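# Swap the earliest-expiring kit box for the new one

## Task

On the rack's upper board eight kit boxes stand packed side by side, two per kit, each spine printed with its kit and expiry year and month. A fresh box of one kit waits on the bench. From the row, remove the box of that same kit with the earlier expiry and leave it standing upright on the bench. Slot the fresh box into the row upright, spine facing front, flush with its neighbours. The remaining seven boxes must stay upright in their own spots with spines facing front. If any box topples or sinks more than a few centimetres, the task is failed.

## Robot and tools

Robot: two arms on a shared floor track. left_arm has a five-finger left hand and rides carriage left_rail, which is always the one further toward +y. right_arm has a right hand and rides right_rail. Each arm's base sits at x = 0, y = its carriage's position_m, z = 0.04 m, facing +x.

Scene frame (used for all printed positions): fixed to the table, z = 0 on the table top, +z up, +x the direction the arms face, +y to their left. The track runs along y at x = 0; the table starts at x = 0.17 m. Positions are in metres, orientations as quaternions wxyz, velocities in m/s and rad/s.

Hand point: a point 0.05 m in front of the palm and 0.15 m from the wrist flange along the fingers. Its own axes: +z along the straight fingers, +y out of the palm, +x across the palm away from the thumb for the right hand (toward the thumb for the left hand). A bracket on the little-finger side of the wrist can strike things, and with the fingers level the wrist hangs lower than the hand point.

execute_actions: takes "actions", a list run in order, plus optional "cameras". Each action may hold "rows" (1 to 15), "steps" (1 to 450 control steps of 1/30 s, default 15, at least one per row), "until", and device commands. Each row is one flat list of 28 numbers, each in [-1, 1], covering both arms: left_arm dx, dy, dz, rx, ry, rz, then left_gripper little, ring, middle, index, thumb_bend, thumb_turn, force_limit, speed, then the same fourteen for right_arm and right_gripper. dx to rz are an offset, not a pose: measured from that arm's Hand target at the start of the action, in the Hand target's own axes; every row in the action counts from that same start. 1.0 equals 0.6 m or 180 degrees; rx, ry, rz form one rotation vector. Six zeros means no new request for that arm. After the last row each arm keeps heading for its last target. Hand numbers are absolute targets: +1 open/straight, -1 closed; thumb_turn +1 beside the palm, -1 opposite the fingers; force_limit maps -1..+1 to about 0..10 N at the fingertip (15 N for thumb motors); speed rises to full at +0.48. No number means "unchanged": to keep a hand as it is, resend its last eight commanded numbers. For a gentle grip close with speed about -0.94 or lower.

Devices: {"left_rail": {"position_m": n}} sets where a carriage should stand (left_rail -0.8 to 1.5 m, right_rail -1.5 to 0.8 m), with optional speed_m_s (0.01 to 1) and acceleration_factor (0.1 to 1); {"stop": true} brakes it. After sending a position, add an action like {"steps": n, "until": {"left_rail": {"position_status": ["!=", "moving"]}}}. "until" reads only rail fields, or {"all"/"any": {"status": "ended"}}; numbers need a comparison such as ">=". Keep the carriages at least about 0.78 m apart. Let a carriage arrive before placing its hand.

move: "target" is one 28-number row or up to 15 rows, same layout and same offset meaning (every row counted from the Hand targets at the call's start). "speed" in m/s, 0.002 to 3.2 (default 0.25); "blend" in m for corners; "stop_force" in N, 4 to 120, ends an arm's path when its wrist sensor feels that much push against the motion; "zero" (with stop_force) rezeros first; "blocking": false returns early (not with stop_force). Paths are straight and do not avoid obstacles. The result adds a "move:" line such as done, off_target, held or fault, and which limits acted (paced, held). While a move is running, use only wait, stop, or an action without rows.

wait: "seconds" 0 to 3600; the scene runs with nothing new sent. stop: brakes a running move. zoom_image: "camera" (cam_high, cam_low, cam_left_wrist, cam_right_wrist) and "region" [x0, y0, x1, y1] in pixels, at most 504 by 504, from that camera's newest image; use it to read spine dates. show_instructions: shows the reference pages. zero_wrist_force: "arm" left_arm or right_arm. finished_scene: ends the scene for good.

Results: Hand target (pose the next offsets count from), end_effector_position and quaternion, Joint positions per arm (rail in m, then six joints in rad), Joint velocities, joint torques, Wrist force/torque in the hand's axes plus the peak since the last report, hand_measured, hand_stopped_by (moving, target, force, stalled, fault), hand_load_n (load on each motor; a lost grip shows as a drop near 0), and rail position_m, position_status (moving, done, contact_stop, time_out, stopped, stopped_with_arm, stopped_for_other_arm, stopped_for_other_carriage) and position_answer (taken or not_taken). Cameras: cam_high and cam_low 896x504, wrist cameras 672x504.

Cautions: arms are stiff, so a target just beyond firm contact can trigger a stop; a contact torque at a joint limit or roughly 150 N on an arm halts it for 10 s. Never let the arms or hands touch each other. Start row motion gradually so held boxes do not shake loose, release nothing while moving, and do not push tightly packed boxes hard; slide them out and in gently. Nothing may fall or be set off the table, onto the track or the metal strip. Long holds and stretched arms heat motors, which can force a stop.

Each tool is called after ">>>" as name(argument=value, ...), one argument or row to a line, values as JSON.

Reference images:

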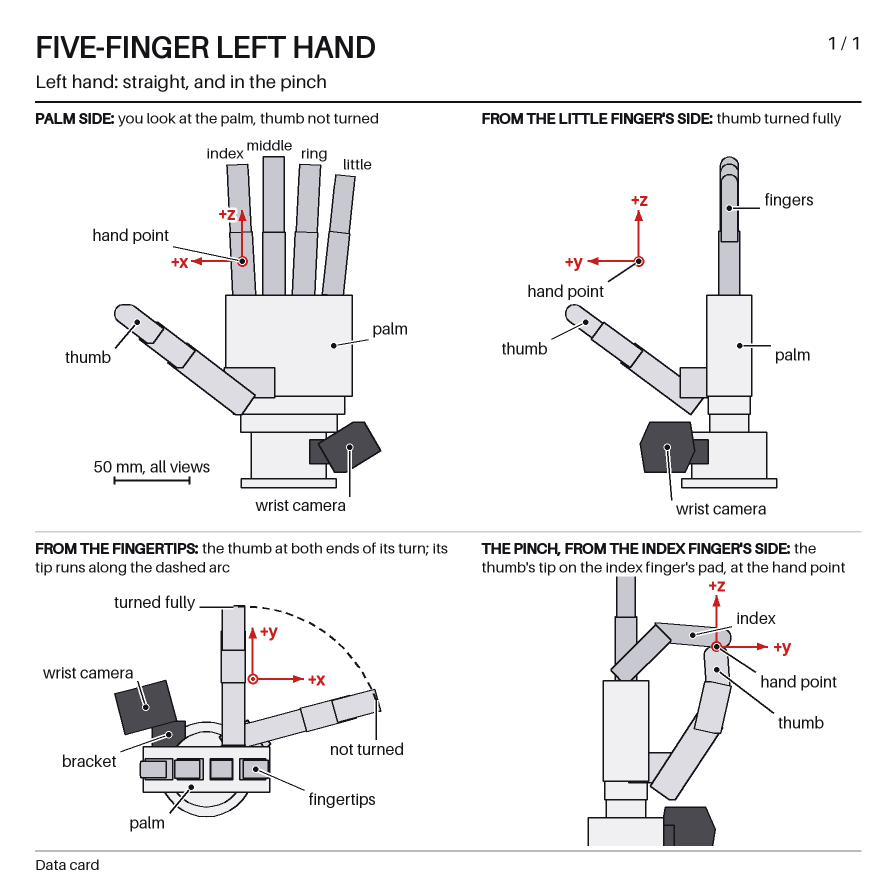

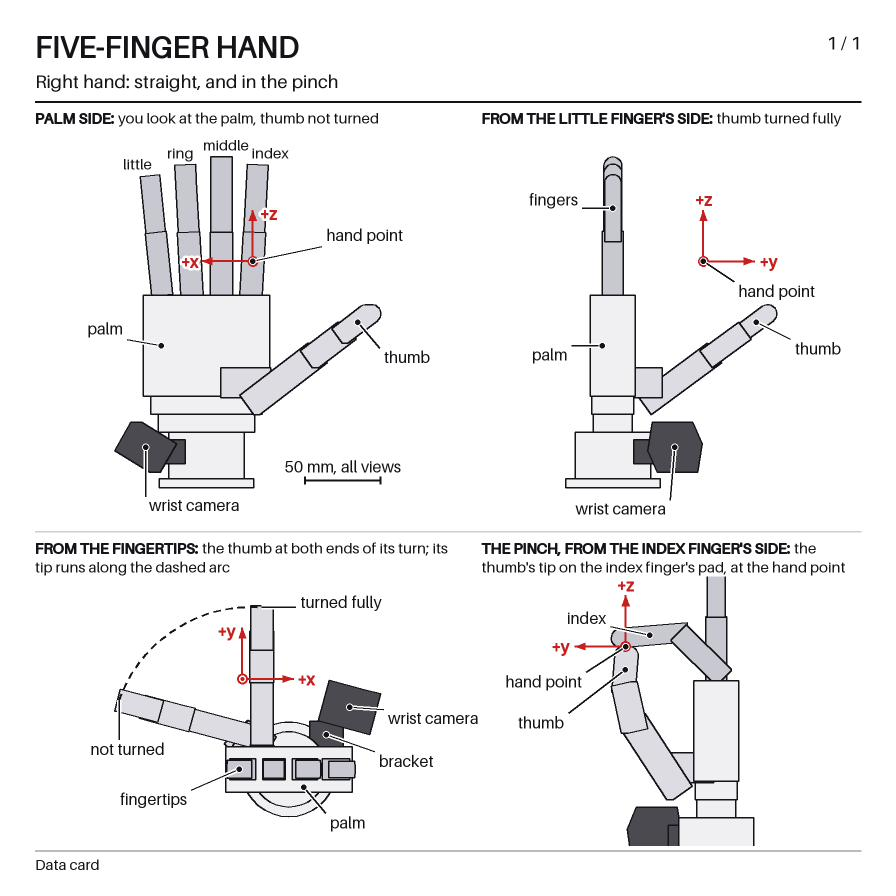

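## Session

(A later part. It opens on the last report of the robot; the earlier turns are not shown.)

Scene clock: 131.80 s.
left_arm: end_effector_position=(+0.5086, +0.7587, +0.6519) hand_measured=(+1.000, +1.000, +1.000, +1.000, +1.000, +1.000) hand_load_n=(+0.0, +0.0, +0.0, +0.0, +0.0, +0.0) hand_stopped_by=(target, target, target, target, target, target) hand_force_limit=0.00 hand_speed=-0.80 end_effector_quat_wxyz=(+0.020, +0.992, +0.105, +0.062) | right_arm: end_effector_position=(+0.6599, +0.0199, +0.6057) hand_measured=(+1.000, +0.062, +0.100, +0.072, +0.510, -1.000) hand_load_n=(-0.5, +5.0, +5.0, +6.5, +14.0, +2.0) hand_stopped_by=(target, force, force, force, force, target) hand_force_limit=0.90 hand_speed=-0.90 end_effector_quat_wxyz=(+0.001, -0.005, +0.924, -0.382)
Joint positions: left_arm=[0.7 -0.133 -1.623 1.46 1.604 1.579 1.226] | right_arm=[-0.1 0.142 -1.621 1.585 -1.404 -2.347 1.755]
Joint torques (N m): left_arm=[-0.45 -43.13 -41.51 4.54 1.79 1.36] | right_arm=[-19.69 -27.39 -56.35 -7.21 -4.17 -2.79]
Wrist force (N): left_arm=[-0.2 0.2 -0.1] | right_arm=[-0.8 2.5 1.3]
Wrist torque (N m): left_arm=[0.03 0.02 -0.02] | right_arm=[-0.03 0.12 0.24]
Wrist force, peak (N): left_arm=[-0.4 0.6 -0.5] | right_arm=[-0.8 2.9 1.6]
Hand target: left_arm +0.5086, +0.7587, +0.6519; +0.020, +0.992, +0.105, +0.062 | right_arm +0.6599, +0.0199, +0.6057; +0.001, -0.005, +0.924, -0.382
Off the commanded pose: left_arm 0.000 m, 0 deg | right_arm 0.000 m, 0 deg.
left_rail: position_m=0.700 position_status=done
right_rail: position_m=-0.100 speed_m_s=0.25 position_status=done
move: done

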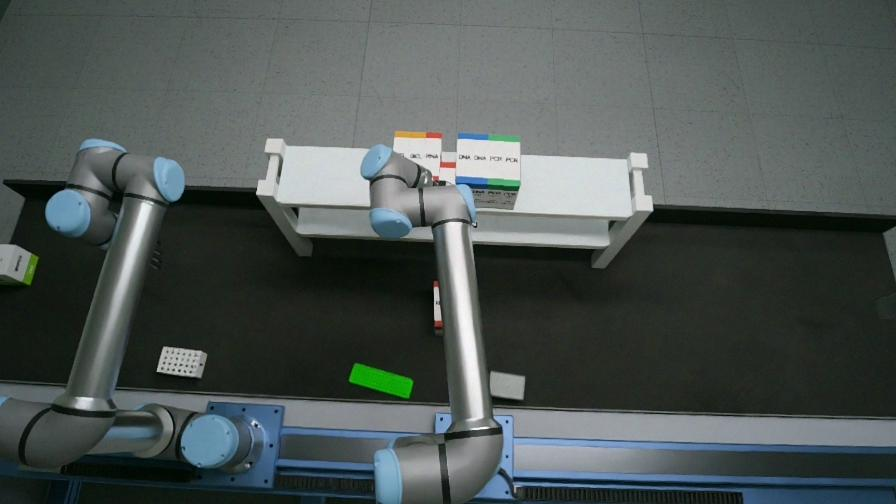

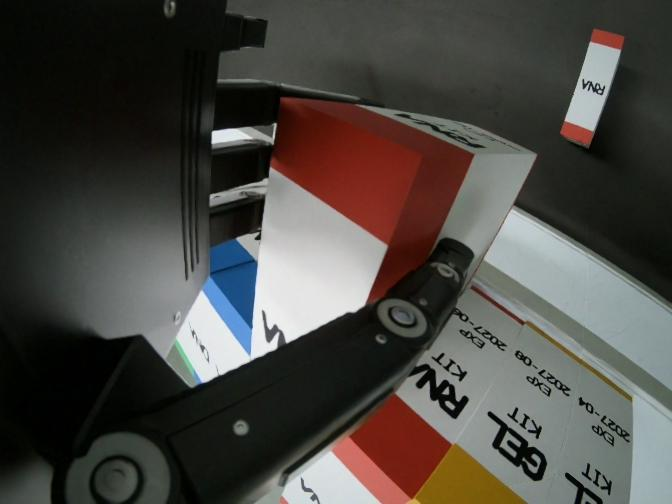

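>>> move(
  target=[0,0,0,0,0,0,1,1,1,1,1,1,0,-0.8,-0.0542,-0.0006,0.0006,0,0,0,1,-0.95,-0.95,-0.95,-0.95,-1,0.9,-0.9],
  speed=0.025,
  stop_force=6,
)

>>> move(
  target=[0,0,0,0,0,0,1,1,1,1,1,1,0,-0.8,0,0.0118,0.0118,0,0,0,1,-0.95,-0.95,-0.95,-0.95,-1,0.9,-0.9],
  speed=0.008,
  stop_force=6,
  cameras=["cam_high","cam_low","cam_right_wrist"],
)

>>> zoom_image(
  camera="cam_high",
  region=[380, 115, 540, 235],
)

Scene clock: 134.80 s.
left_arm: end_effector_position=(+0.5086, +0.7587, +0.6519) hand_measured=(+1.000, +1.000, +1.000, +1.000, +1.000, +1.000) hand_load_n=(+0.0, +0.0, +0.0, +0.0, +0.0, +0.0) hand_stopped_by=(target, target, target, target, target, target) hand_force_limit=0.00 hand_speed=-0.80 end_effector_quat_wxyz=(+0.020, +0.992, +0.105, +0.062) | right_arm: end_effector_position=(+0.6924, +0.0197, +0.6057) hand_measured=(+1.000, +0.062, +0.100, +0.072, +0.510, -1.000) hand_load_n=(+0.0, +5.0, +5.0, +6.5, +14.0, +2.0) hand_stopped_by=(target, force, force, force, force, target) hand_force_limit=0.90 hand_speed=-0.90 end_effector_quat_wxyz=(+0.001, -0.005, +0.924, -0.382)
Joint positions: left_arm=[0.7 -0.133 -1.623 1.46 1.604 1.579 1.226] | right_arm=[-0.1 0.135 -1.571 1.538 -1.413 -2.348 1.746]
Joint torques (N m): left_arm=[-0.13 -46.05 -42.41 4.48 2.07 0.76] | right_arm=[-18.55 -35.07 -56.31 -7.4 -4.27 -3.03]
Wrist force (N): left_arm=[0.1 0.0 -0.3] | right_arm=[-0.3 2.5 1.2]
Wrist torque (N m): left_arm=[0.02 -0.03 0.00] | right_arm=[-0.04 0.04 0.27]
Wrist force, peak (N): left_arm=[-0.2 0.0 -0.7] | right_arm=[-0.8 3.0 1.4]
Hand target: left_arm +0.5086, +0.7587, +0.6519; +0.020, +0.992, +0.105, +0.062 | right_arm +0.6924, +0.0197, +0.6057; +0.001, -0.005, +0.924, -0.382
Off the commanded pose: left_arm 0.000 m, 0 deg | right_arm 0.000 m, 0 deg.
left_rail: position_m=0.700 position_status=done
right_rail: position_m=-0.100 speed_m_s=0.25 position_status=done
move: done

Scene clock: 136.20 s.
left_arm: end_effector_position=(+0.5086, +0.7587, +0.6519) hand_measured=(+1.000, +1.000, +1.000, +1.000, +1.000, +1.000) hand_load_n=(+0.0, +0.0, +0.0, +0.0, +0.0, +0.0) hand_stopped_by=(target, target, target, target, target, target) hand_force_limit=0.00 hand_speed=-0.80 end_effector_quat_wxyz=(+0.020, +0.992, +0.105, +0.062) | right_arm: end_effector_position=(+0.6925, +0.0197, +0.6029) hand_measured=(+1.000, +0.062, +0.100, +0.072, +0.510, -1.000) hand_load_n=(+0.0, +5.0, +5.5, +6.5, +13.5, +1.5) hand_stopped_by=(target, force, force, force, force, target) hand_force_limit=0.90 hand_speed=-0.90 end_effector_quat_wxyz=(+0.001, -0.005, +0.924, -0.383)
Joint positions: left_arm=[0.7 -0.133 -1.623 1.46 1.604 1.579 1.226] | right_arm=[-0.1 0.135 -1.571 1.543 -1.418 -2.348 1.746]
Joint torques (N m): left_arm=[-0.22 -44.72 -41.07 4.73 1.86 1.12] | right_arm=[-15.84 -44.79 -53.11 -0.43 0.68 -1.92]
Wrist force (N): left_arm=[-0.2 0.1 -0.2] | right_arm=[-1.7 -0.1 -1.4]
Wrist torque (N m): left_arm=[0.03 0.01 -0.02] | right_arm=[-0.10 0.06 0.35]
Wrist force, peak (N): left_arm=[-0.2 0.1 -0.7] | right_arm=[0.5 -5.8 -5.6]
Hand target: left_arm +0.5086, +0.7587, +0.6519; +0.020, +0.992, +0.105, +0.062 | right_arm +0.6925, +0.0197, +0.6029; +0.001, -0.005, +0.924, -0.383 (not the last commanded pose)
Off the commanded pose: left_arm 0.000 m, 0 deg | right_arm 0.007 m, 0 deg.
left_rail: position_m=0.700 position_status=done
right_rail: position_m=-0.100 speed_m_s=0.25 position_status=done
move: contact (right_arm)

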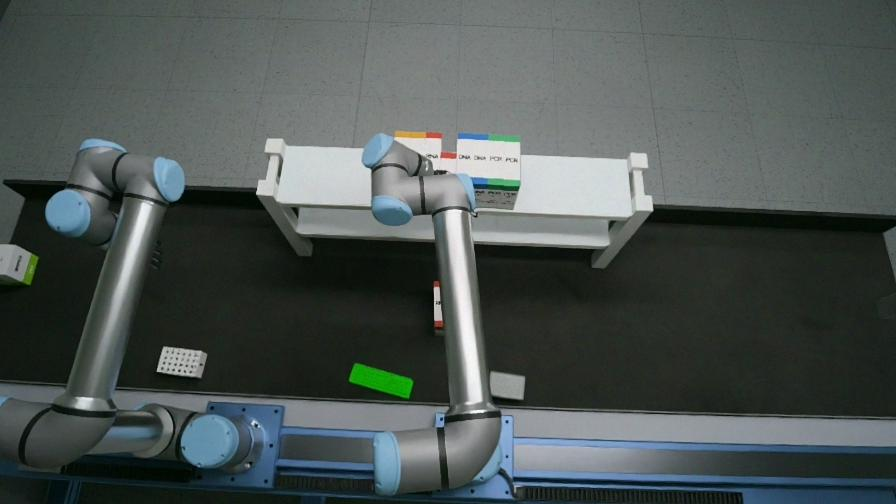

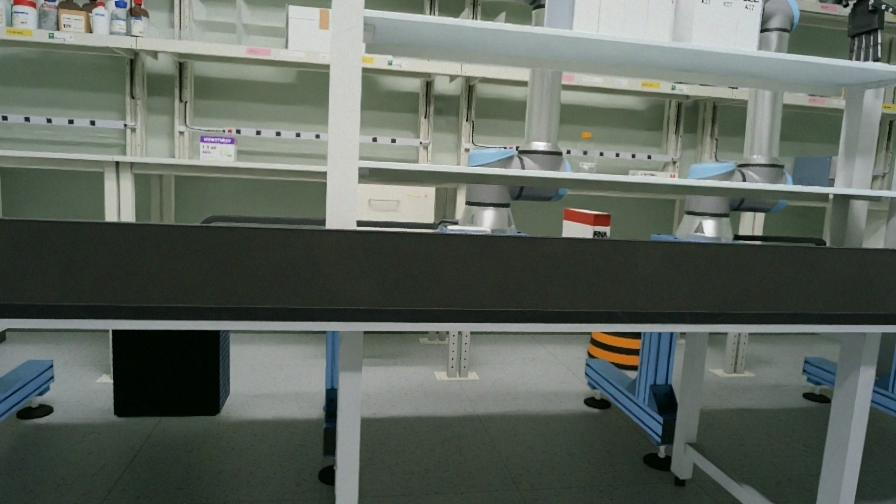

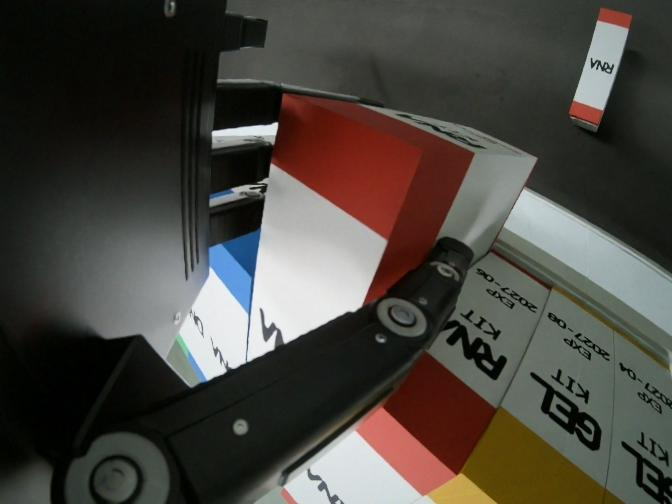

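Scaled by 3.150 from the camera's image (finer frame: 1280x720).

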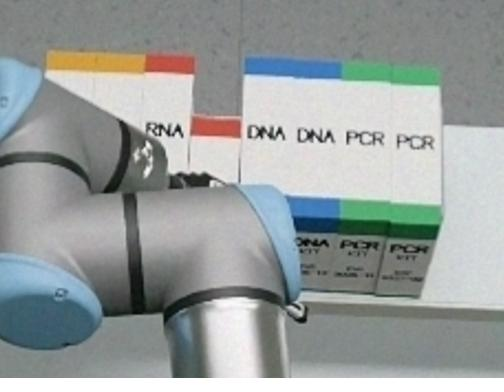

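>>> execute_actions(
  actions=[
    {"rows":[[0,0,0,0,0,0,1,1,1,1,1,1,0,-0.8,0,0,0,0,0,0,1,1,1,1,1,-1,0.2,-0.8]],"steps":75},
  ],
  cameras=["cam_high","cam_right_wrist"],
)

>>> zoom_image(
  camera="cam_high",
  region=[380, 115, 540, 235],
)

Scene clock: 139.13 s.
left_arm: end_effector_position=(+0.5086, +0.7587, +0.6519) hand_measured=(+1.000, +1.000, +1.000, +1.000, +1.000, +1.000) hand_load_n=(+0.0, +0.0, +0.0, +0.0, +0.0, +0.0) hand_stopped_by=(target, target, target, target, target, target) hand_force_limit=0.00 hand_speed=-0.80 end_effector_quat_wxyz=(+0.020, +0.992, +0.105, +0.062) | right_arm: end_effector_position=(+0.6925, +0.0197, +0.6029) hand_measured=(+1.000, +1.000, +1.000, +1.000, +1.000, -1.000) hand_load_n=(+0.0, +0.0, +0.0, +0.0, +0.0, +0.0) hand_stopped_by=(target, target, target, target, target, target) hand_force_limit=0.20 hand_speed=-0.80 end_effector_quat_wxyz=(+0.001, -0.005, +0.924, -0.383)
Joint positions: left_arm=[0.7 -0.133 -1.623 1.46 1.604 1.579 1.226] | right_arm=[-0.1 0.135 -1.571 1.543 -1.418 -2.348 1.746]
Joint torques (N m): left_arm=[-1.48 -47.65 -41.01 4.72 2 0.75] | right_arm=[-9.41 -33.45 -37.91 -5.46 -3.08 -1.56]
Wrist force (N): left_arm=[0.2 0.1 -0.5] | right_arm=[-0.6 1.3 0.0]
Wrist torque (N m): left_arm=[0.03 -0.05 0.00] | right_arm=[0.02 0.06 0.32]
Wrist force, peak (N): left_arm=[-0.3 0.2 -0.5] | right_arm=[1.0 -2.9 -4.6]
Hand target: left_arm +0.5086, +0.7587, +0.6519; +0.020, +0.992, +0.105, +0.062 | right_arm +0.6925, +0.0197, +0.6029; +0.001, -0.005, +0.924, -0.383
Off the commanded pose: left_arm 0.000 m, 0 deg | right_arm 0.000 m, 0 deg.
left_rail: position_m=0.700 position_status=done
right_rail: position_m=-0.100 speed_m_s=0.25 position_status=done

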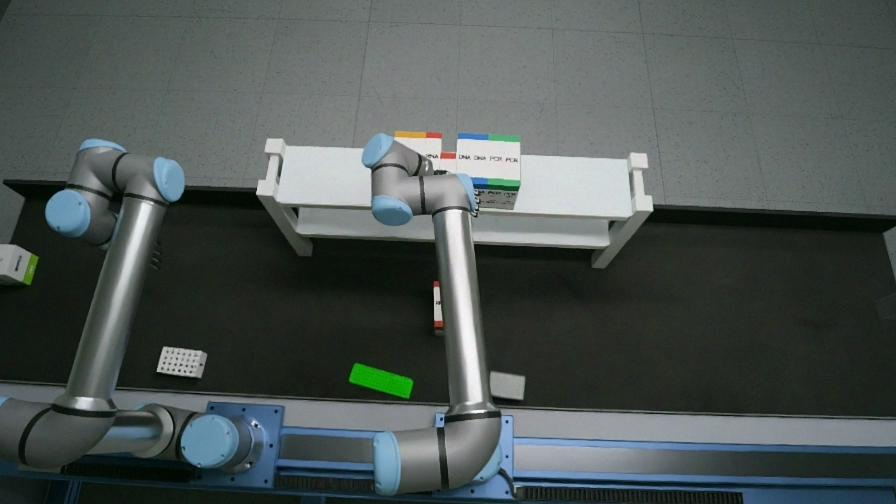

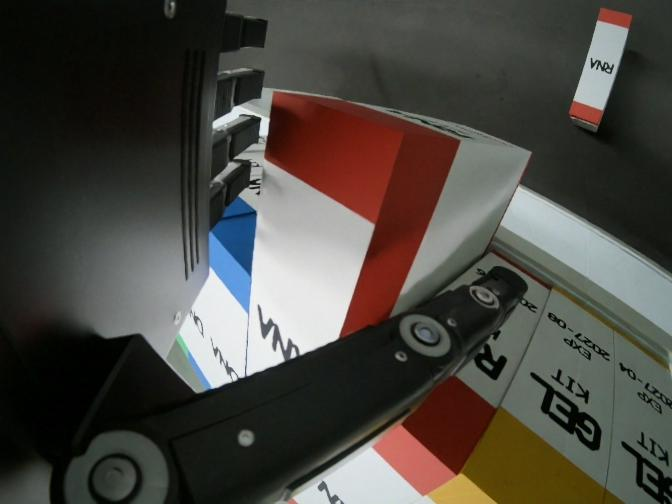

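Scaled by 3.150 from the camera's image (finer frame: 1280x720).

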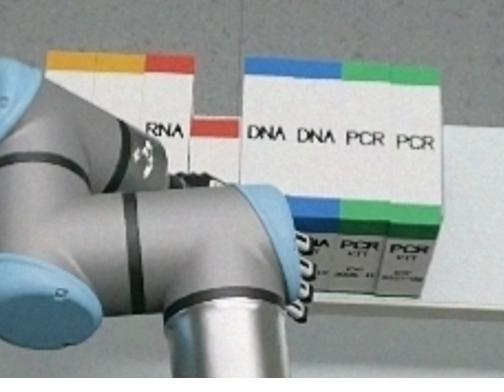

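>>> move(
  target=[
    [0,0,0,0,0,0,1,1,1,1,1,1,0,-0.8,0,-0.1179,-0.1179,0,0,0,1,1,1,1,1,-1,0.2,-0.8],
    [0,0,0,0,0,0,1,1,1,1,1,1,0,-0.8,0.3542,-0.1103,-0.1186,-0.1094,-0.2686,-0.4216,-1,-1,-1,1,1,-1,-0.4,0],
    [0,0,0,0,0,0,1,1,1,1,1,1,0,-0.8,0.3208,0.0262,0.0184,-0.1094,-0.2686,-0.4216,-1,-1,-1,1,1,-1,-0.4,0],
  ],
  speed=[0.06,0.3,0.15],
  blend=[0.02,0,0],
  cameras=["all"],
)

>>> zoom_image(
  camera="cam_high",
  region=[380, 115, 540, 235],
)

Scene clock: 148.37 s.
left_arm: end_effector_position=(+0.5086, +0.7587, +0.6519) hand_measured=(+1.000, +1.000, +1.000, +1.000, +1.000, +1.000) hand_load_n=(+0.0, +0.0, +0.0, +0.0, +0.0, +0.5) hand_stopped_by=(target, target, target, target, target, target) hand_force_limit=0.00 hand_speed=-0.80 end_effector_quat_wxyz=(+0.020, +0.992, +0.105, +0.062) | right_arm: end_effector_position=(+0.4999, +0.0209, +0.5844) hand_measured=(-1.000, -1.000, -1.000, +1.000, +1.000, -1.000) hand_load_n=(+0.0, +0.0, +0.0, +0.0, +0.0, +0.0) hand_stopped_by=(target, target, target, target, target, target) hand_force_limit=-0.40 hand_speed=0.00 end_effector_quat_wxyz=(-0.122, +0.697, -0.696, +0.122)
Joint positions: left_arm=[0.7 -0.133 -1.623 1.46 1.604 1.579 1.226] | right_arm=[-0.1 -0.185 -1.978 1.921 -1.856 -1.507 -0.175]
Joint torques (N m): left_arm=[-0.59 -47.14 -41.7 4.8 2.32 1.25] | right_arm=[18.48 4.15 -37.84 -7.71 -2.31 3.91]
Wrist force (N): left_arm=[-0.1 0.0 -0.2] | right_arm=[-0.5 0.5 0.3]
Wrist torque (N m): left_arm=[0.02 0.00 0.00] | right_arm=[0.01 0.00 -0.10]
Wrist force, peak (N): left_arm=[0.2 0.2 -0.7] | right_arm=[-1.6 1.4 -0.3]
Hand target: left_arm +0.5086, +0.7587, +0.6519; +0.020, +0.992, +0.105, +0.062 | right_arm +0.5000, +0.0209, +0.5843; -0.122, +0.697, -0.696, +0.122
Off the commanded pose: left_arm 0.000 m, 0 deg | right_arm 0.000 m, 0 deg.
left_rail: position_m=0.700 position_status=done
right_rail: position_m=-0.100 speed_m_s=0.25 position_status=done
move: done

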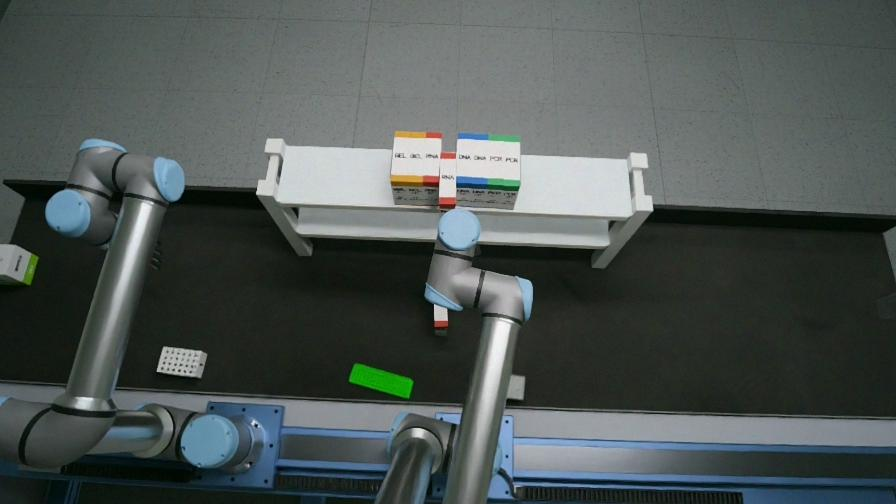

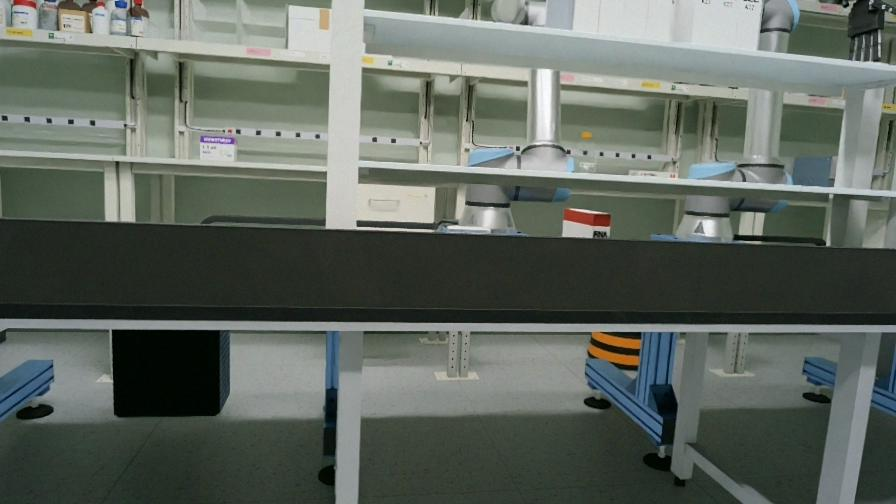

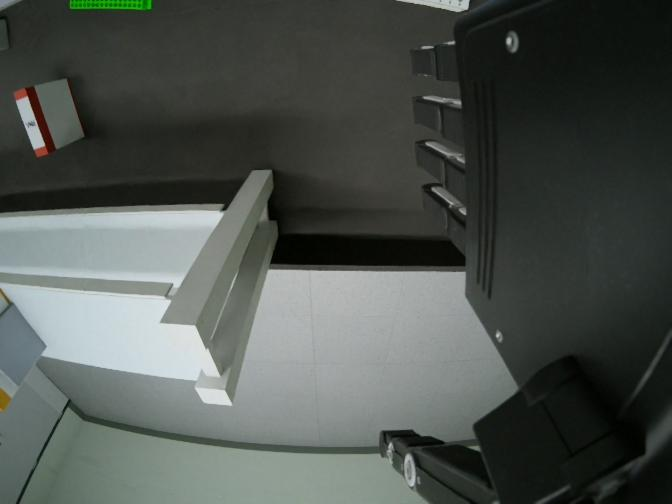

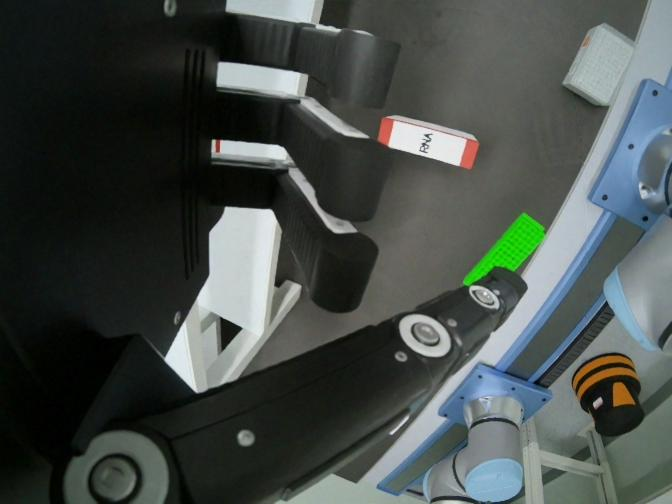

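Scaled by 3.150 from the camera's image (finer frame: 1280x720).

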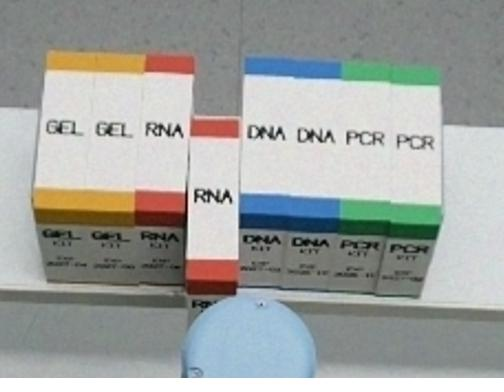

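>>> move(
  target=[0,0,0,0,0,0,1,1,1,1,1,1,0,-0.8,0,-0.1566,0.057,0,0,0,-1,-1,-1,1,1,-1,-0.4,0],
  speed=0.03,
  stop_force=8,
  cameras=["cam_high","cam_right_wrist"],
)

>>> zoom_image(
  camera="cam_high",
  region=[380, 115, 540, 235],
)

Scene clock: 152.80 s.
left_arm: end_effector_position=(+0.5086, +0.7587, +0.6519) hand_measured=(+1.000, +1.000, +1.000, +1.000, +1.000, +1.000) hand_load_n=(+0.0, +0.0, +0.0, +0.0, +0.0, +0.0) hand_stopped_by=(target, target, target, target, target, target) hand_force_limit=0.00 hand_speed=-0.80 end_effector_quat_wxyz=(+0.020, +0.992, +0.105, +0.062) | right_arm: end_effector_position=(+0.6000, +0.0210, +0.5841) hand_measured=(-1.000, -1.000, -1.000, +1.000, +1.000, -1.000) hand_load_n=(+0.0, +0.0, +0.0, -0.5, +0.0, +0.0) hand_stopped_by=(target, target, target, target, target, target) hand_force_limit=-0.40 hand_speed=0.00 end_effector_quat_wxyz=(-0.122, +0.697, -0.696, +0.122)
Joint positions: left_arm=[0.7 -0.133 -1.623 1.46 1.604 1.579 1.226] | right_arm=[-0.1 -0.151 -1.799 1.803 -1.918 -1.519 -0.143]
Joint torques (N m): left_arm=[0.03 -44.34 -41.28 4.85 2.74 0.81] | right_arm=[15.91 -11.97 -55.37 -7.76 -2.33 3.89]
Wrist force (N): left_arm=[-0.1 -0.2 -0.2] | right_arm=[-0.7 1.5 0.1]
Wrist torque (N m): left_arm=[-0.01 0.00 -0.01] | right_arm=[0.01 -0.07 -0.06]
Wrist force, peak (N): left_arm=[-0.2 0.2 -0.7] | right_arm=[-0.8 1.8 -0.1]
Hand target: left_arm +0.5086, +0.7587, +0.6519; +0.020, +0.992, +0.105, +0.062 | right_arm +0.6000, +0.0210, +0.5841; -0.122, +0.697, -0.696, +0.122
Off the commanded pose: left_arm 0.000 m, 0 deg | right_arm 0.000 m, 0 deg.
left_rail: position_m=0.700 position_status=done
right_rail: position_m=-0.100 speed_m_s=0.25 position_status=done
move: done

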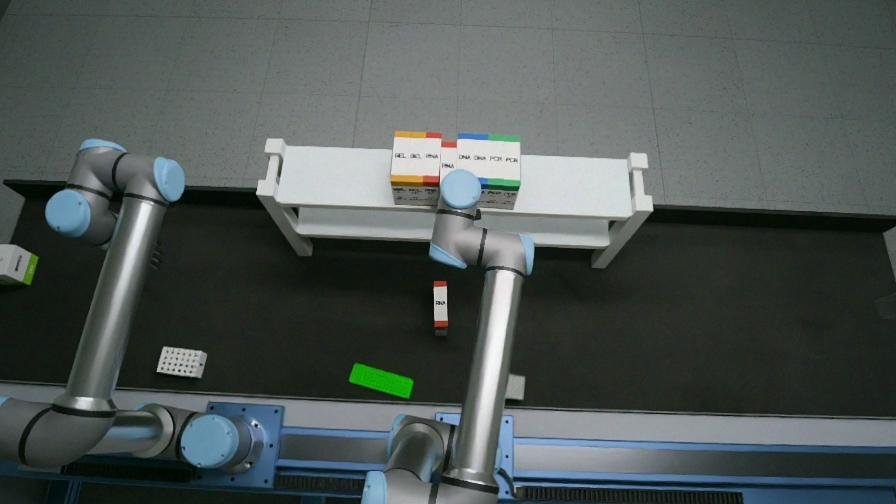

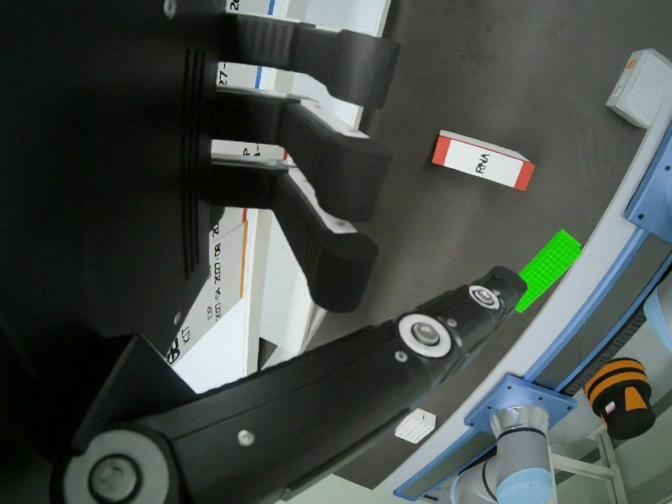

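Scaled by 3.150 from the camera's image (finer frame: 1280x720).

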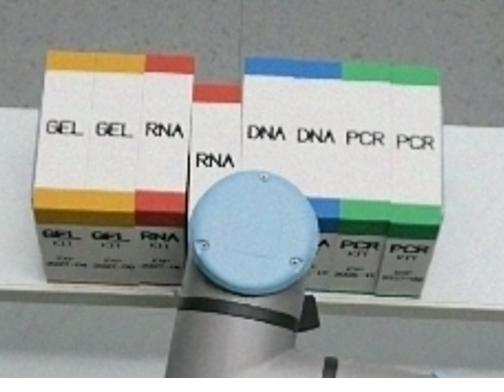

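>>> move(
  target=[0,0,0,0,0,0,1,1,1,1,1,1,0,-0.8,0,-0.0376,0.0137,0,0,0,-1,-1,-1,1,1,-1,-0.4,0],
  speed=0.03,
  stop_force=8,
  cameras=["cam_high"],
)

>>> zoom_image(
  camera="cam_high",
  region=[425, 115, 475, 155],
)

Scene clock: 154.77 s.
left_arm: end_effector_position=(+0.5086, +0.7587, +0.6519) hand_measured=(+1.000, +1.000, +1.000, +1.000, +1.000, +1.000) hand_load_n=(+0.0, +0.0, +0.0, +0.0, +0.0, +0.0) hand_stopped_by=(target, target, target, target, target, target) hand_force_limit=0.00 hand_speed=-0.80 end_effector_quat_wxyz=(+0.020, +0.992, +0.105, +0.062) | right_arm: end_effector_position=(+0.6240, +0.0210, +0.5840) hand_measured=(-1.000, -1.000, -1.000, +1.000, +1.000, -1.000) hand_load_n=(+0.0, +0.0, +0.0, -0.5, +0.0, +0.0) hand_stopped_by=(target, target, target, target, target, target) hand_force_limit=-0.40 hand_speed=0.00 end_effector_quat_wxyz=(-0.122, +0.697, -0.696, +0.122)
Joint positions: left_arm=[0.7 -0.133 -1.623 1.46 1.604 1.579 1.226] | right_arm=[-0.1 -0.145 -1.758 1.771 -1.928 -1.521 -0.137]
Joint torques (N m): left_arm=[1.38 -45.3 -42.59 4.92 2.52 0.66] | right_arm=[16.87 -14.18 -55.95 -8.15 -2.28 3.97]
Wrist force (N): left_arm=[0.0 0.0 -0.2] | right_arm=[-1.2 1.4 -0.1]
Wrist torque (N m): left_arm=[0.01 -0.02 0.00] | right_arm=[0.01 0.04 -0.09]
Wrist force, peak (N): left_arm=[-0.5 -0.2 -0.4] | right_arm=[-1.1 1.8 -0.1]
Hand target: left_arm +0.5086, +0.7587, +0.6519; +0.020, +0.992, +0.105, +0.062 | right_arm +0.6240, +0.0210, +0.5840; -0.122, +0.697, -0.696, +0.122
Off the commanded pose: left_arm 0.000 m, 0 deg | right_arm 0.000 m, 0 deg.
left_rail: position_m=0.700 position_status=done
right_rail: position_m=-0.100 speed_m_s=0.25 position_status=done
move: done

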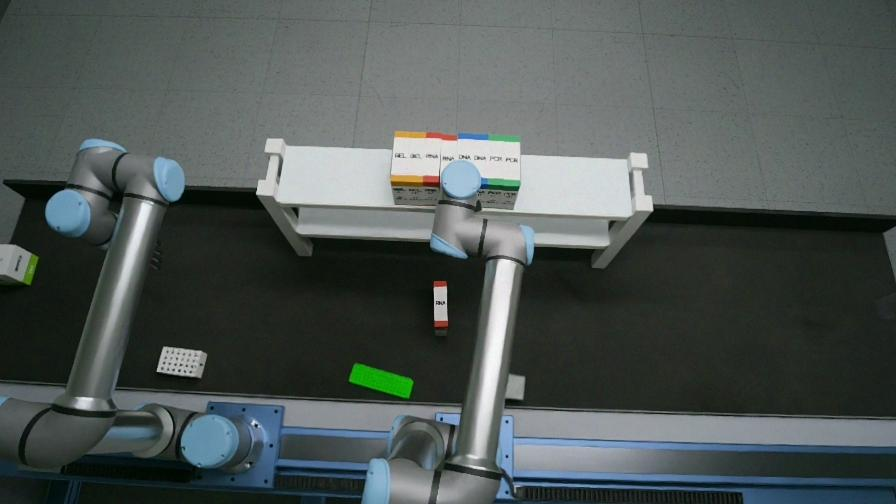

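Scaled by 10.080 from the camera's image (finer frame: 1280x720).

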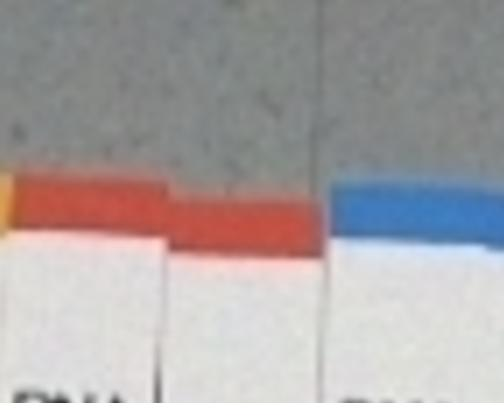

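>>> move(
  target=[0,0,0,0,0,0,1,1,1,1,1,1,0,-0.8,0,-0.0070,0.0026,0,0,0,-1,-1,-1,1,1,-1,-0.4,0],
  speed=0.01,
  cameras=["cam_high"],
)

>>> zoom_image(
  camera="cam_high",
  region=[425, 115, 475, 155],
)

>>> zoom_image(
  camera="cam_high",
  region=[380, 120, 530, 150],
)

Scene clock: 155.80 s.
left_arm: end_effector_position=(+0.5086, +0.7587, +0.6519) hand_measured=(+1.000, +1.000, +1.000, +1.000, +1.000, +1.000) hand_load_n=(+0.0, +0.0, +0.5, +0.0, +0.0, +0.0) hand_stopped_by=(target, target, target, target, target, target) hand_force_limit=0.00 hand_speed=-0.80 end_effector_quat_wxyz=(+0.020, +0.992, +0.105, +0.062) | right_arm: end_effector_position=(+0.6283, +0.0210, +0.5840) hand_measured=(-1.000, -1.000, -1.000, +1.000, +1.000, -1.000) hand_load_n=(+0.0, +0.0, +0.0, -0.5, +0.0, +0.0) hand_stopped_by=(target, target, target, target, target, target) hand_force_limit=-0.40 hand_speed=0.00 end_effector_quat_wxyz=(-0.122, +0.697, -0.696, +0.122)
Joint positions: left_arm=[0.7 -0.133 -1.623 1.46 1.604 1.579 1.226] | right_arm=[-0.1 -0.144 -1.75 1.765 -1.929 -1.521 -0.136]
Joint torques (N m): left_arm=[-2.25 -46.23 -41.31 4.69 2.71 0.78] | right_arm=[18.94 -18.16 -55.87 -7.74 -2.23 4.21]
Wrist force (N): left_arm=[-0.3 0.0 -0.1] | right_arm=[-0.5 1.3 -0.3]
Wrist torque (N m): left_arm=[0.01 0.03 -0.02] | right_arm=[0.03 -0.07 -0.05]
Wrist force, peak (N): left_arm=[-0.5 -0.1 -0.4] | right_arm=[-1.0 1.6 -0.1]
Hand target: left_arm +0.5086, +0.7587, +0.6519; +0.020, +0.992, +0.105, +0.062 | right_arm +0.6284, +0.0210, +0.5840; -0.122, +0.697, -0.696, +0.122
Off the commanded pose: left_arm 0.000 m, 0 deg | right_arm 0.000 m, 0 deg.
left_rail: position_m=0.700 position_status=done
right_rail: position_m=-0.100 speed_m_s=0.25 position_status=done
move: done

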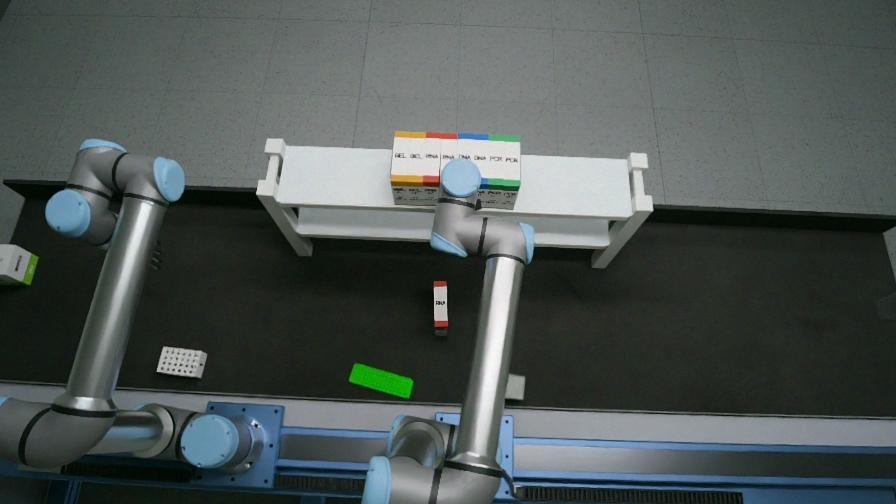

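Scaled by 10.080 from the camera's image (finer frame: 1280x720).

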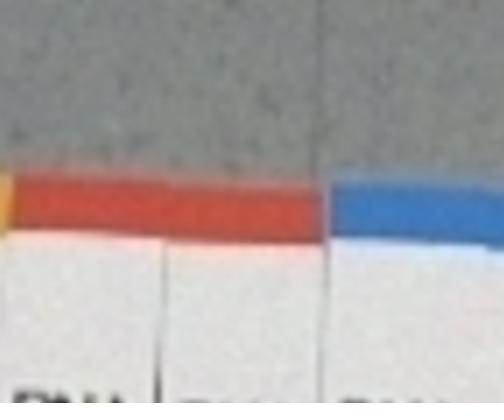

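Scaled by 3.360 from the camera's image (finer frame: 1280x720).

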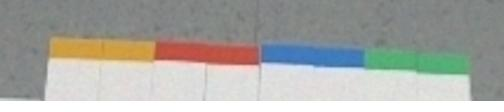

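>>> move(
  target=[0,0,0,0,0,0,1,1,1,1,1,1,0,-0.8,0,0.2820,-0.1026,0,0,0,-1,-1,-1,1,1,-1,-0.4,0],
  speed=0.15,
  cameras=["all"],
)

>>> zoom_image(
  camera="cam_high",
  region=[380, 120, 540, 220],
)

>>> zoom_image(
  camera="cam_high",
  region=[415, 170, 485, 215],
)

Scene clock: 157.77 s.
left_arm: end_effector_position=(+0.5086, +0.7587, +0.6519) hand_measured=(+1.000, +1.000, +1.000, +1.000, +1.000, +1.000) hand_load_n=(+0.0, +0.0, +0.0, +0.0, +0.0, +0.0) hand_stopped_by=(target, target, target, target, target, target) hand_force_limit=0.00 hand_speed=-0.80 end_effector_quat_wxyz=(+0.020, +0.992, +0.105, +0.062) | right_arm: end_effector_position=(+0.4485, +0.0209, +0.5843) hand_measured=(-1.000, -1.000, -1.000, +1.000, +1.000, -1.000) hand_load_n=(+0.0, +0.5, +0.0, +0.5, +0.0, +0.0) hand_stopped_by=(target, target, target, target, target, target) hand_force_limit=-0.40 hand_speed=0.00 end_effector_quat_wxyz=(-0.122, +0.697, -0.696, +0.122)
Joint positions: left_arm=[0.7 -0.133 -1.623 1.46 1.604 1.579 1.226] | right_arm=[-0.1 -0.21 -2.073 1.971 -1.809 -1.499 -0.198]
Joint torques (N m): left_arm=[0.15 -41.94 -41.58 5.27 2.67 0.62] | right_arm=[-20.52 -23.41 -37.48 -1.42 2.11 -3.12]
Wrist force (N): left_arm=[0.1 0.0 -0.2] | right_arm=[-0.1 0.8 -0.1]
Wrist torque (N m): left_arm=[0.01 -0.03 0.00] | right_arm=[0.09 -0.06 0.17]
Wrist force, peak (N): left_arm=[0.1 0.6 -0.3] | right_arm=[-0.2 1.8 -0.4]
Hand target: left_arm +0.5086, +0.7587, +0.6519; +0.020, +0.992, +0.105, +0.062 | right_arm +0.4484, +0.0209, +0.5843; -0.122, +0.697, -0.696, +0.122
Off the commanded pose: left_arm 0.000 m, 0 deg | right_arm 0.000 m, 0 deg.
left_rail: position_m=0.700 position_status=done
right_rail: position_m=-0.100 speed_m_s=0.25 position_status=done
move: done

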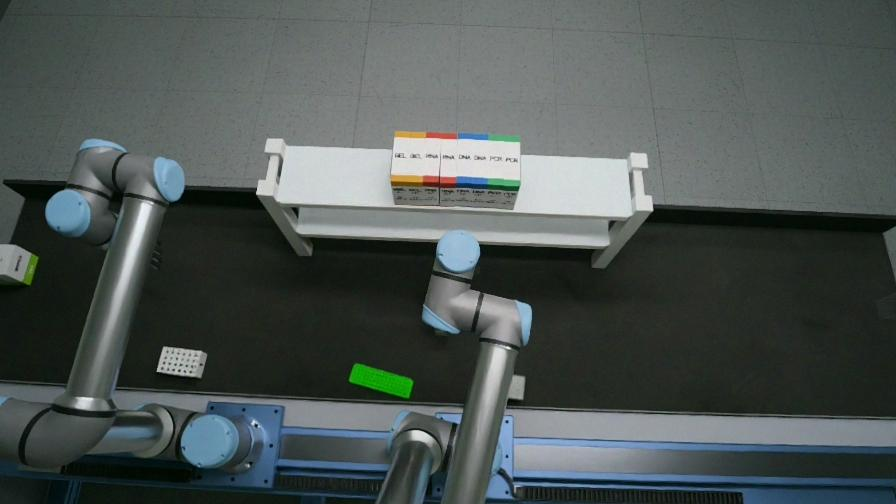

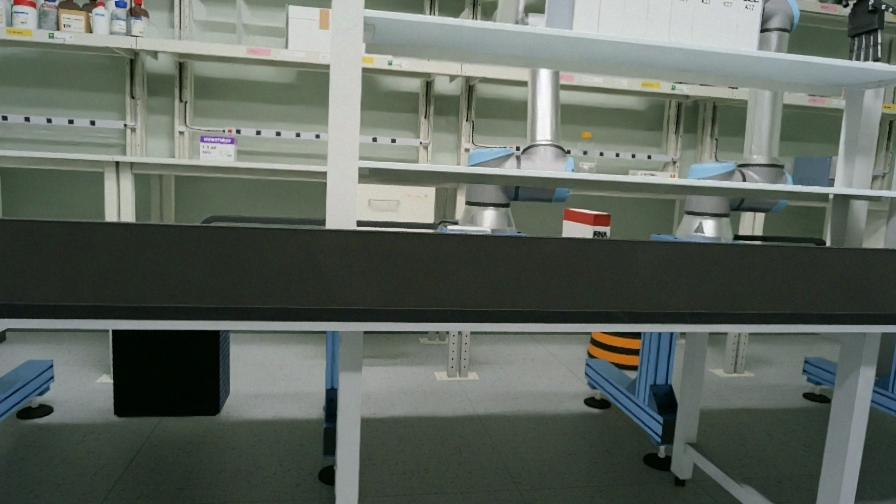

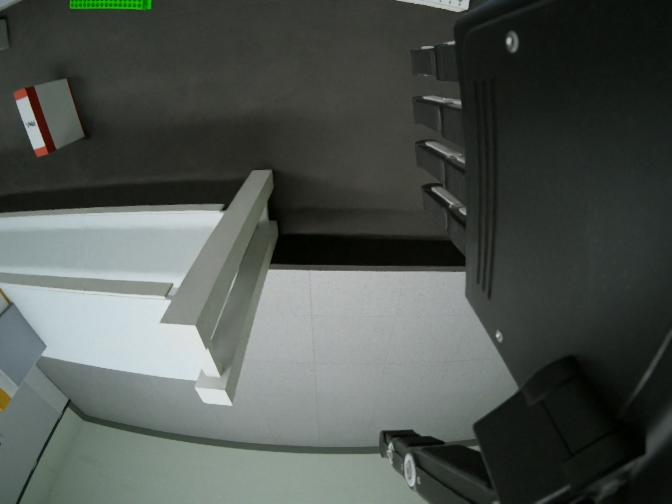

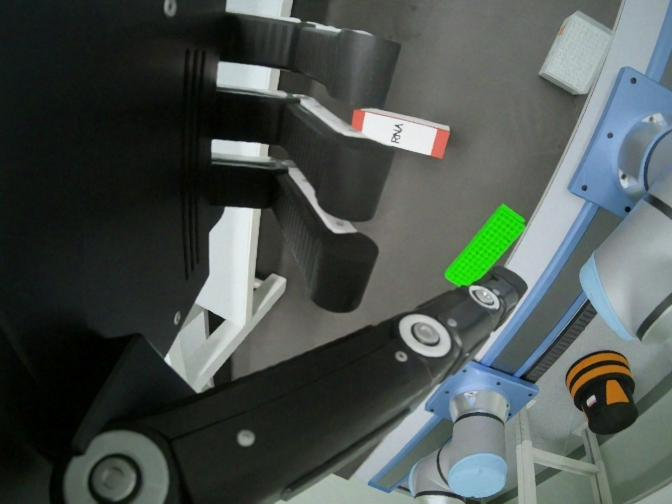

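Scaled by 3.150 from the camera's image (finer frame: 1280x720).

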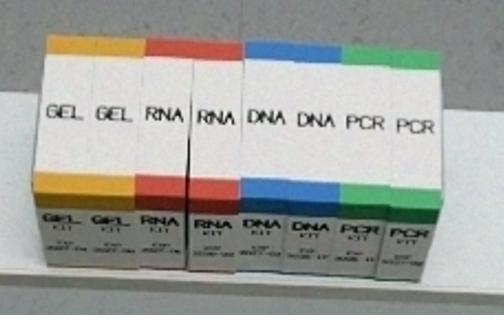

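Scaled by 7.200 from the camera's image (finer frame: 1280x720).

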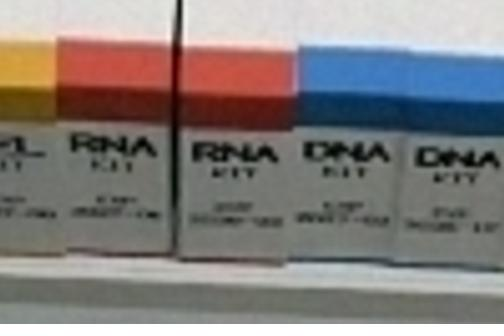

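>>> move(
  target=[
    [0,0,0,0,0,0,1,1,1,1,1,1,0,-0.8,0,-0.2584,0.0941,0,0,0,-1,-1,-1,1,1,-1,-0.4,0],
    [0,0,0,0,0,0,1,1,1,1,1,1,0,-0.8,0,-0.2844,0.1035,0,0,0,-1,-1,-1,1,1,-1,-0.4,0],
    [0,0,0,0,0,0,1,1,1,1,1,1,0,-0.8,0,0,0,0,0,0,-1,-1,-1,1,1,-1,-0.4,0],
  ],
  speed=[0.15,0.02,0.2],
  blend=[0,0,0],
  cameras=["cam_high","cam_low"],
)

>>> zoom_image(
  camera="cam_high",
  region=[415, 170, 485, 215],
)

>>> zoom_image(
  camera="cam_high",
  region=[415, 120, 485, 165],
)

>>> zoom_image(
  camera="cam_low",
  region=[520, 0, 800, 100],
)

Scene clock: 162.37 s.
left_arm: end_effector_position=(+0.5086, +0.7587, +0.6519) hand_measured=(+1.000, +1.000, +1.000, +1.000, +1.000, +1.000) hand_load_n=(+0.0, +0.0, +0.0, +0.0, +0.0, +0.0) hand_stopped_by=(target, target, target, target, target, target) hand_force_limit=0.00 hand_speed=-0.80 end_effector_quat_wxyz=(+0.020, +0.992, +0.105, +0.062) | right_arm: end_effector_position=(+0.4485, +0.0209, +0.5843) hand_measured=(-1.000, -1.000, -1.000, +1.000, +1.000, -1.000) hand_load_n=(+0.0, +0.0, +0.0, +0.0, +0.0, +0.0) hand_stopped_by=(target, target, target, target, target, target) hand_force_limit=-0.40 hand_speed=0.00 end_effector_quat_wxyz=(-0.122, +0.697, -0.696, +0.122)
Joint positions: left_arm=[0.7 -0.133 -1.623 1.46 1.604 1.579 1.226] | right_arm=[-0.1 -0.21 -2.073 1.971 -1.809 -1.499 -0.198]
Joint torques (N m): left_arm=[-0.51 -44.83 -41.81 4.77 2.83 0.9] | right_arm=[-19.73 -19.7 -36.87 -1.51 2.05 -2.92]
Wrist force (N): left_arm=[0.1 0.1 -0.1] | right_arm=[-0.3 0.2 0.1]
Wrist torque (N m): left_arm=[0.03 -0.03 0.00] | right_arm=[0.00 -0.03 0.14]
Wrist force, peak (N): left_arm=[-0.4 0.0 -0.7] | right_arm=[-0.2 1.9 -0.2]
Hand target: left_arm +0.5086, +0.7587, +0.6519; +0.020, +0.992, +0.105, +0.062 | right_arm +0.4484, +0.0209, +0.5843; -0.122, +0.697, -0.696, +0.122
Off the commanded pose: left_arm 0.000 m, 0 deg | right_arm 0.000 m, 0 deg.
left_rail: position_m=0.700 position_status=done
right_rail: position_m=-0.100 speed_m_s=0.25 position_status=done
move: done

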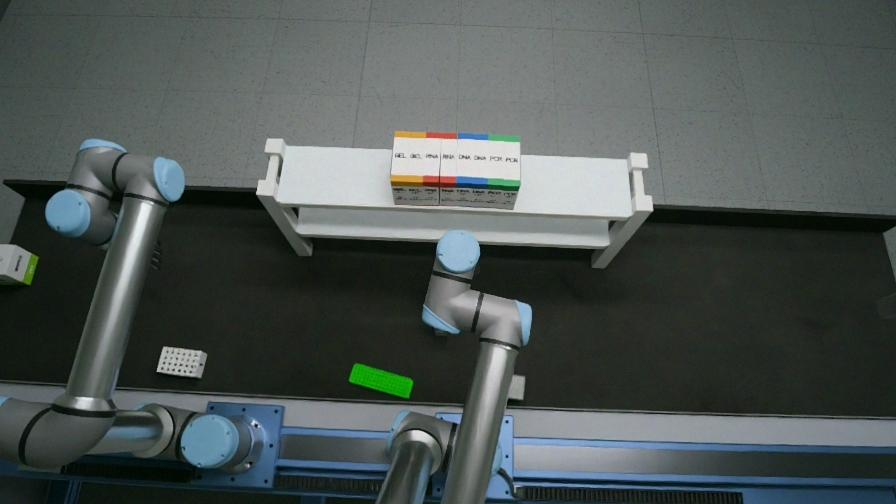

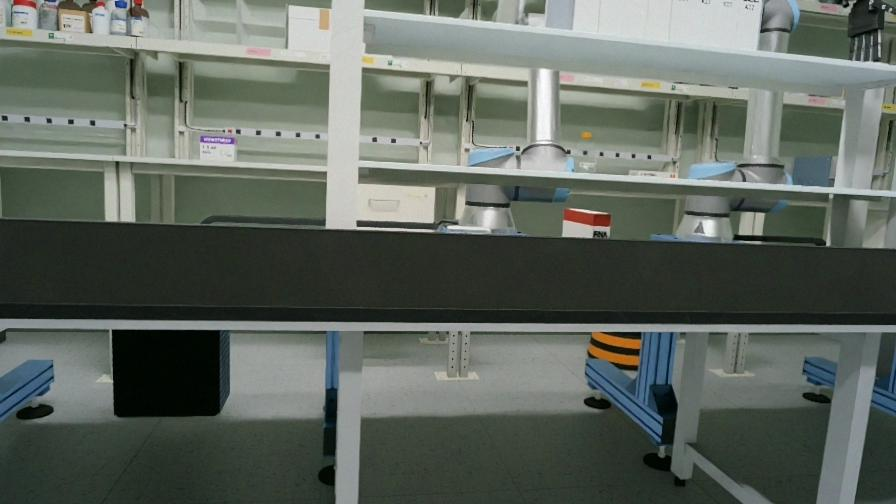

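Scaled by 7.200 from the camera's image (finer frame: 1280x720).

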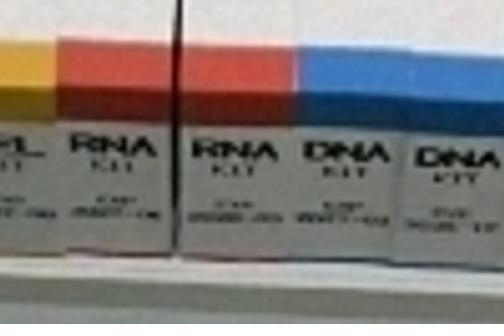

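Scaled by 7.200 from the camera's image (finer frame: 1280x720).

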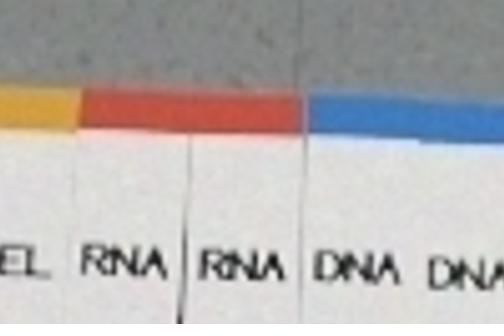

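Scaled by 1.800 from the camera's image (finer frame: 1280x720).

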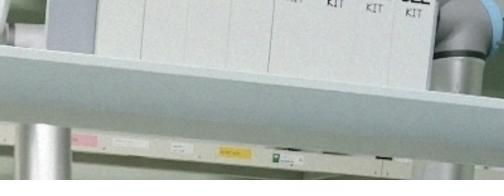

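>>> finished_scene(
)

The scene is finished: the task was done.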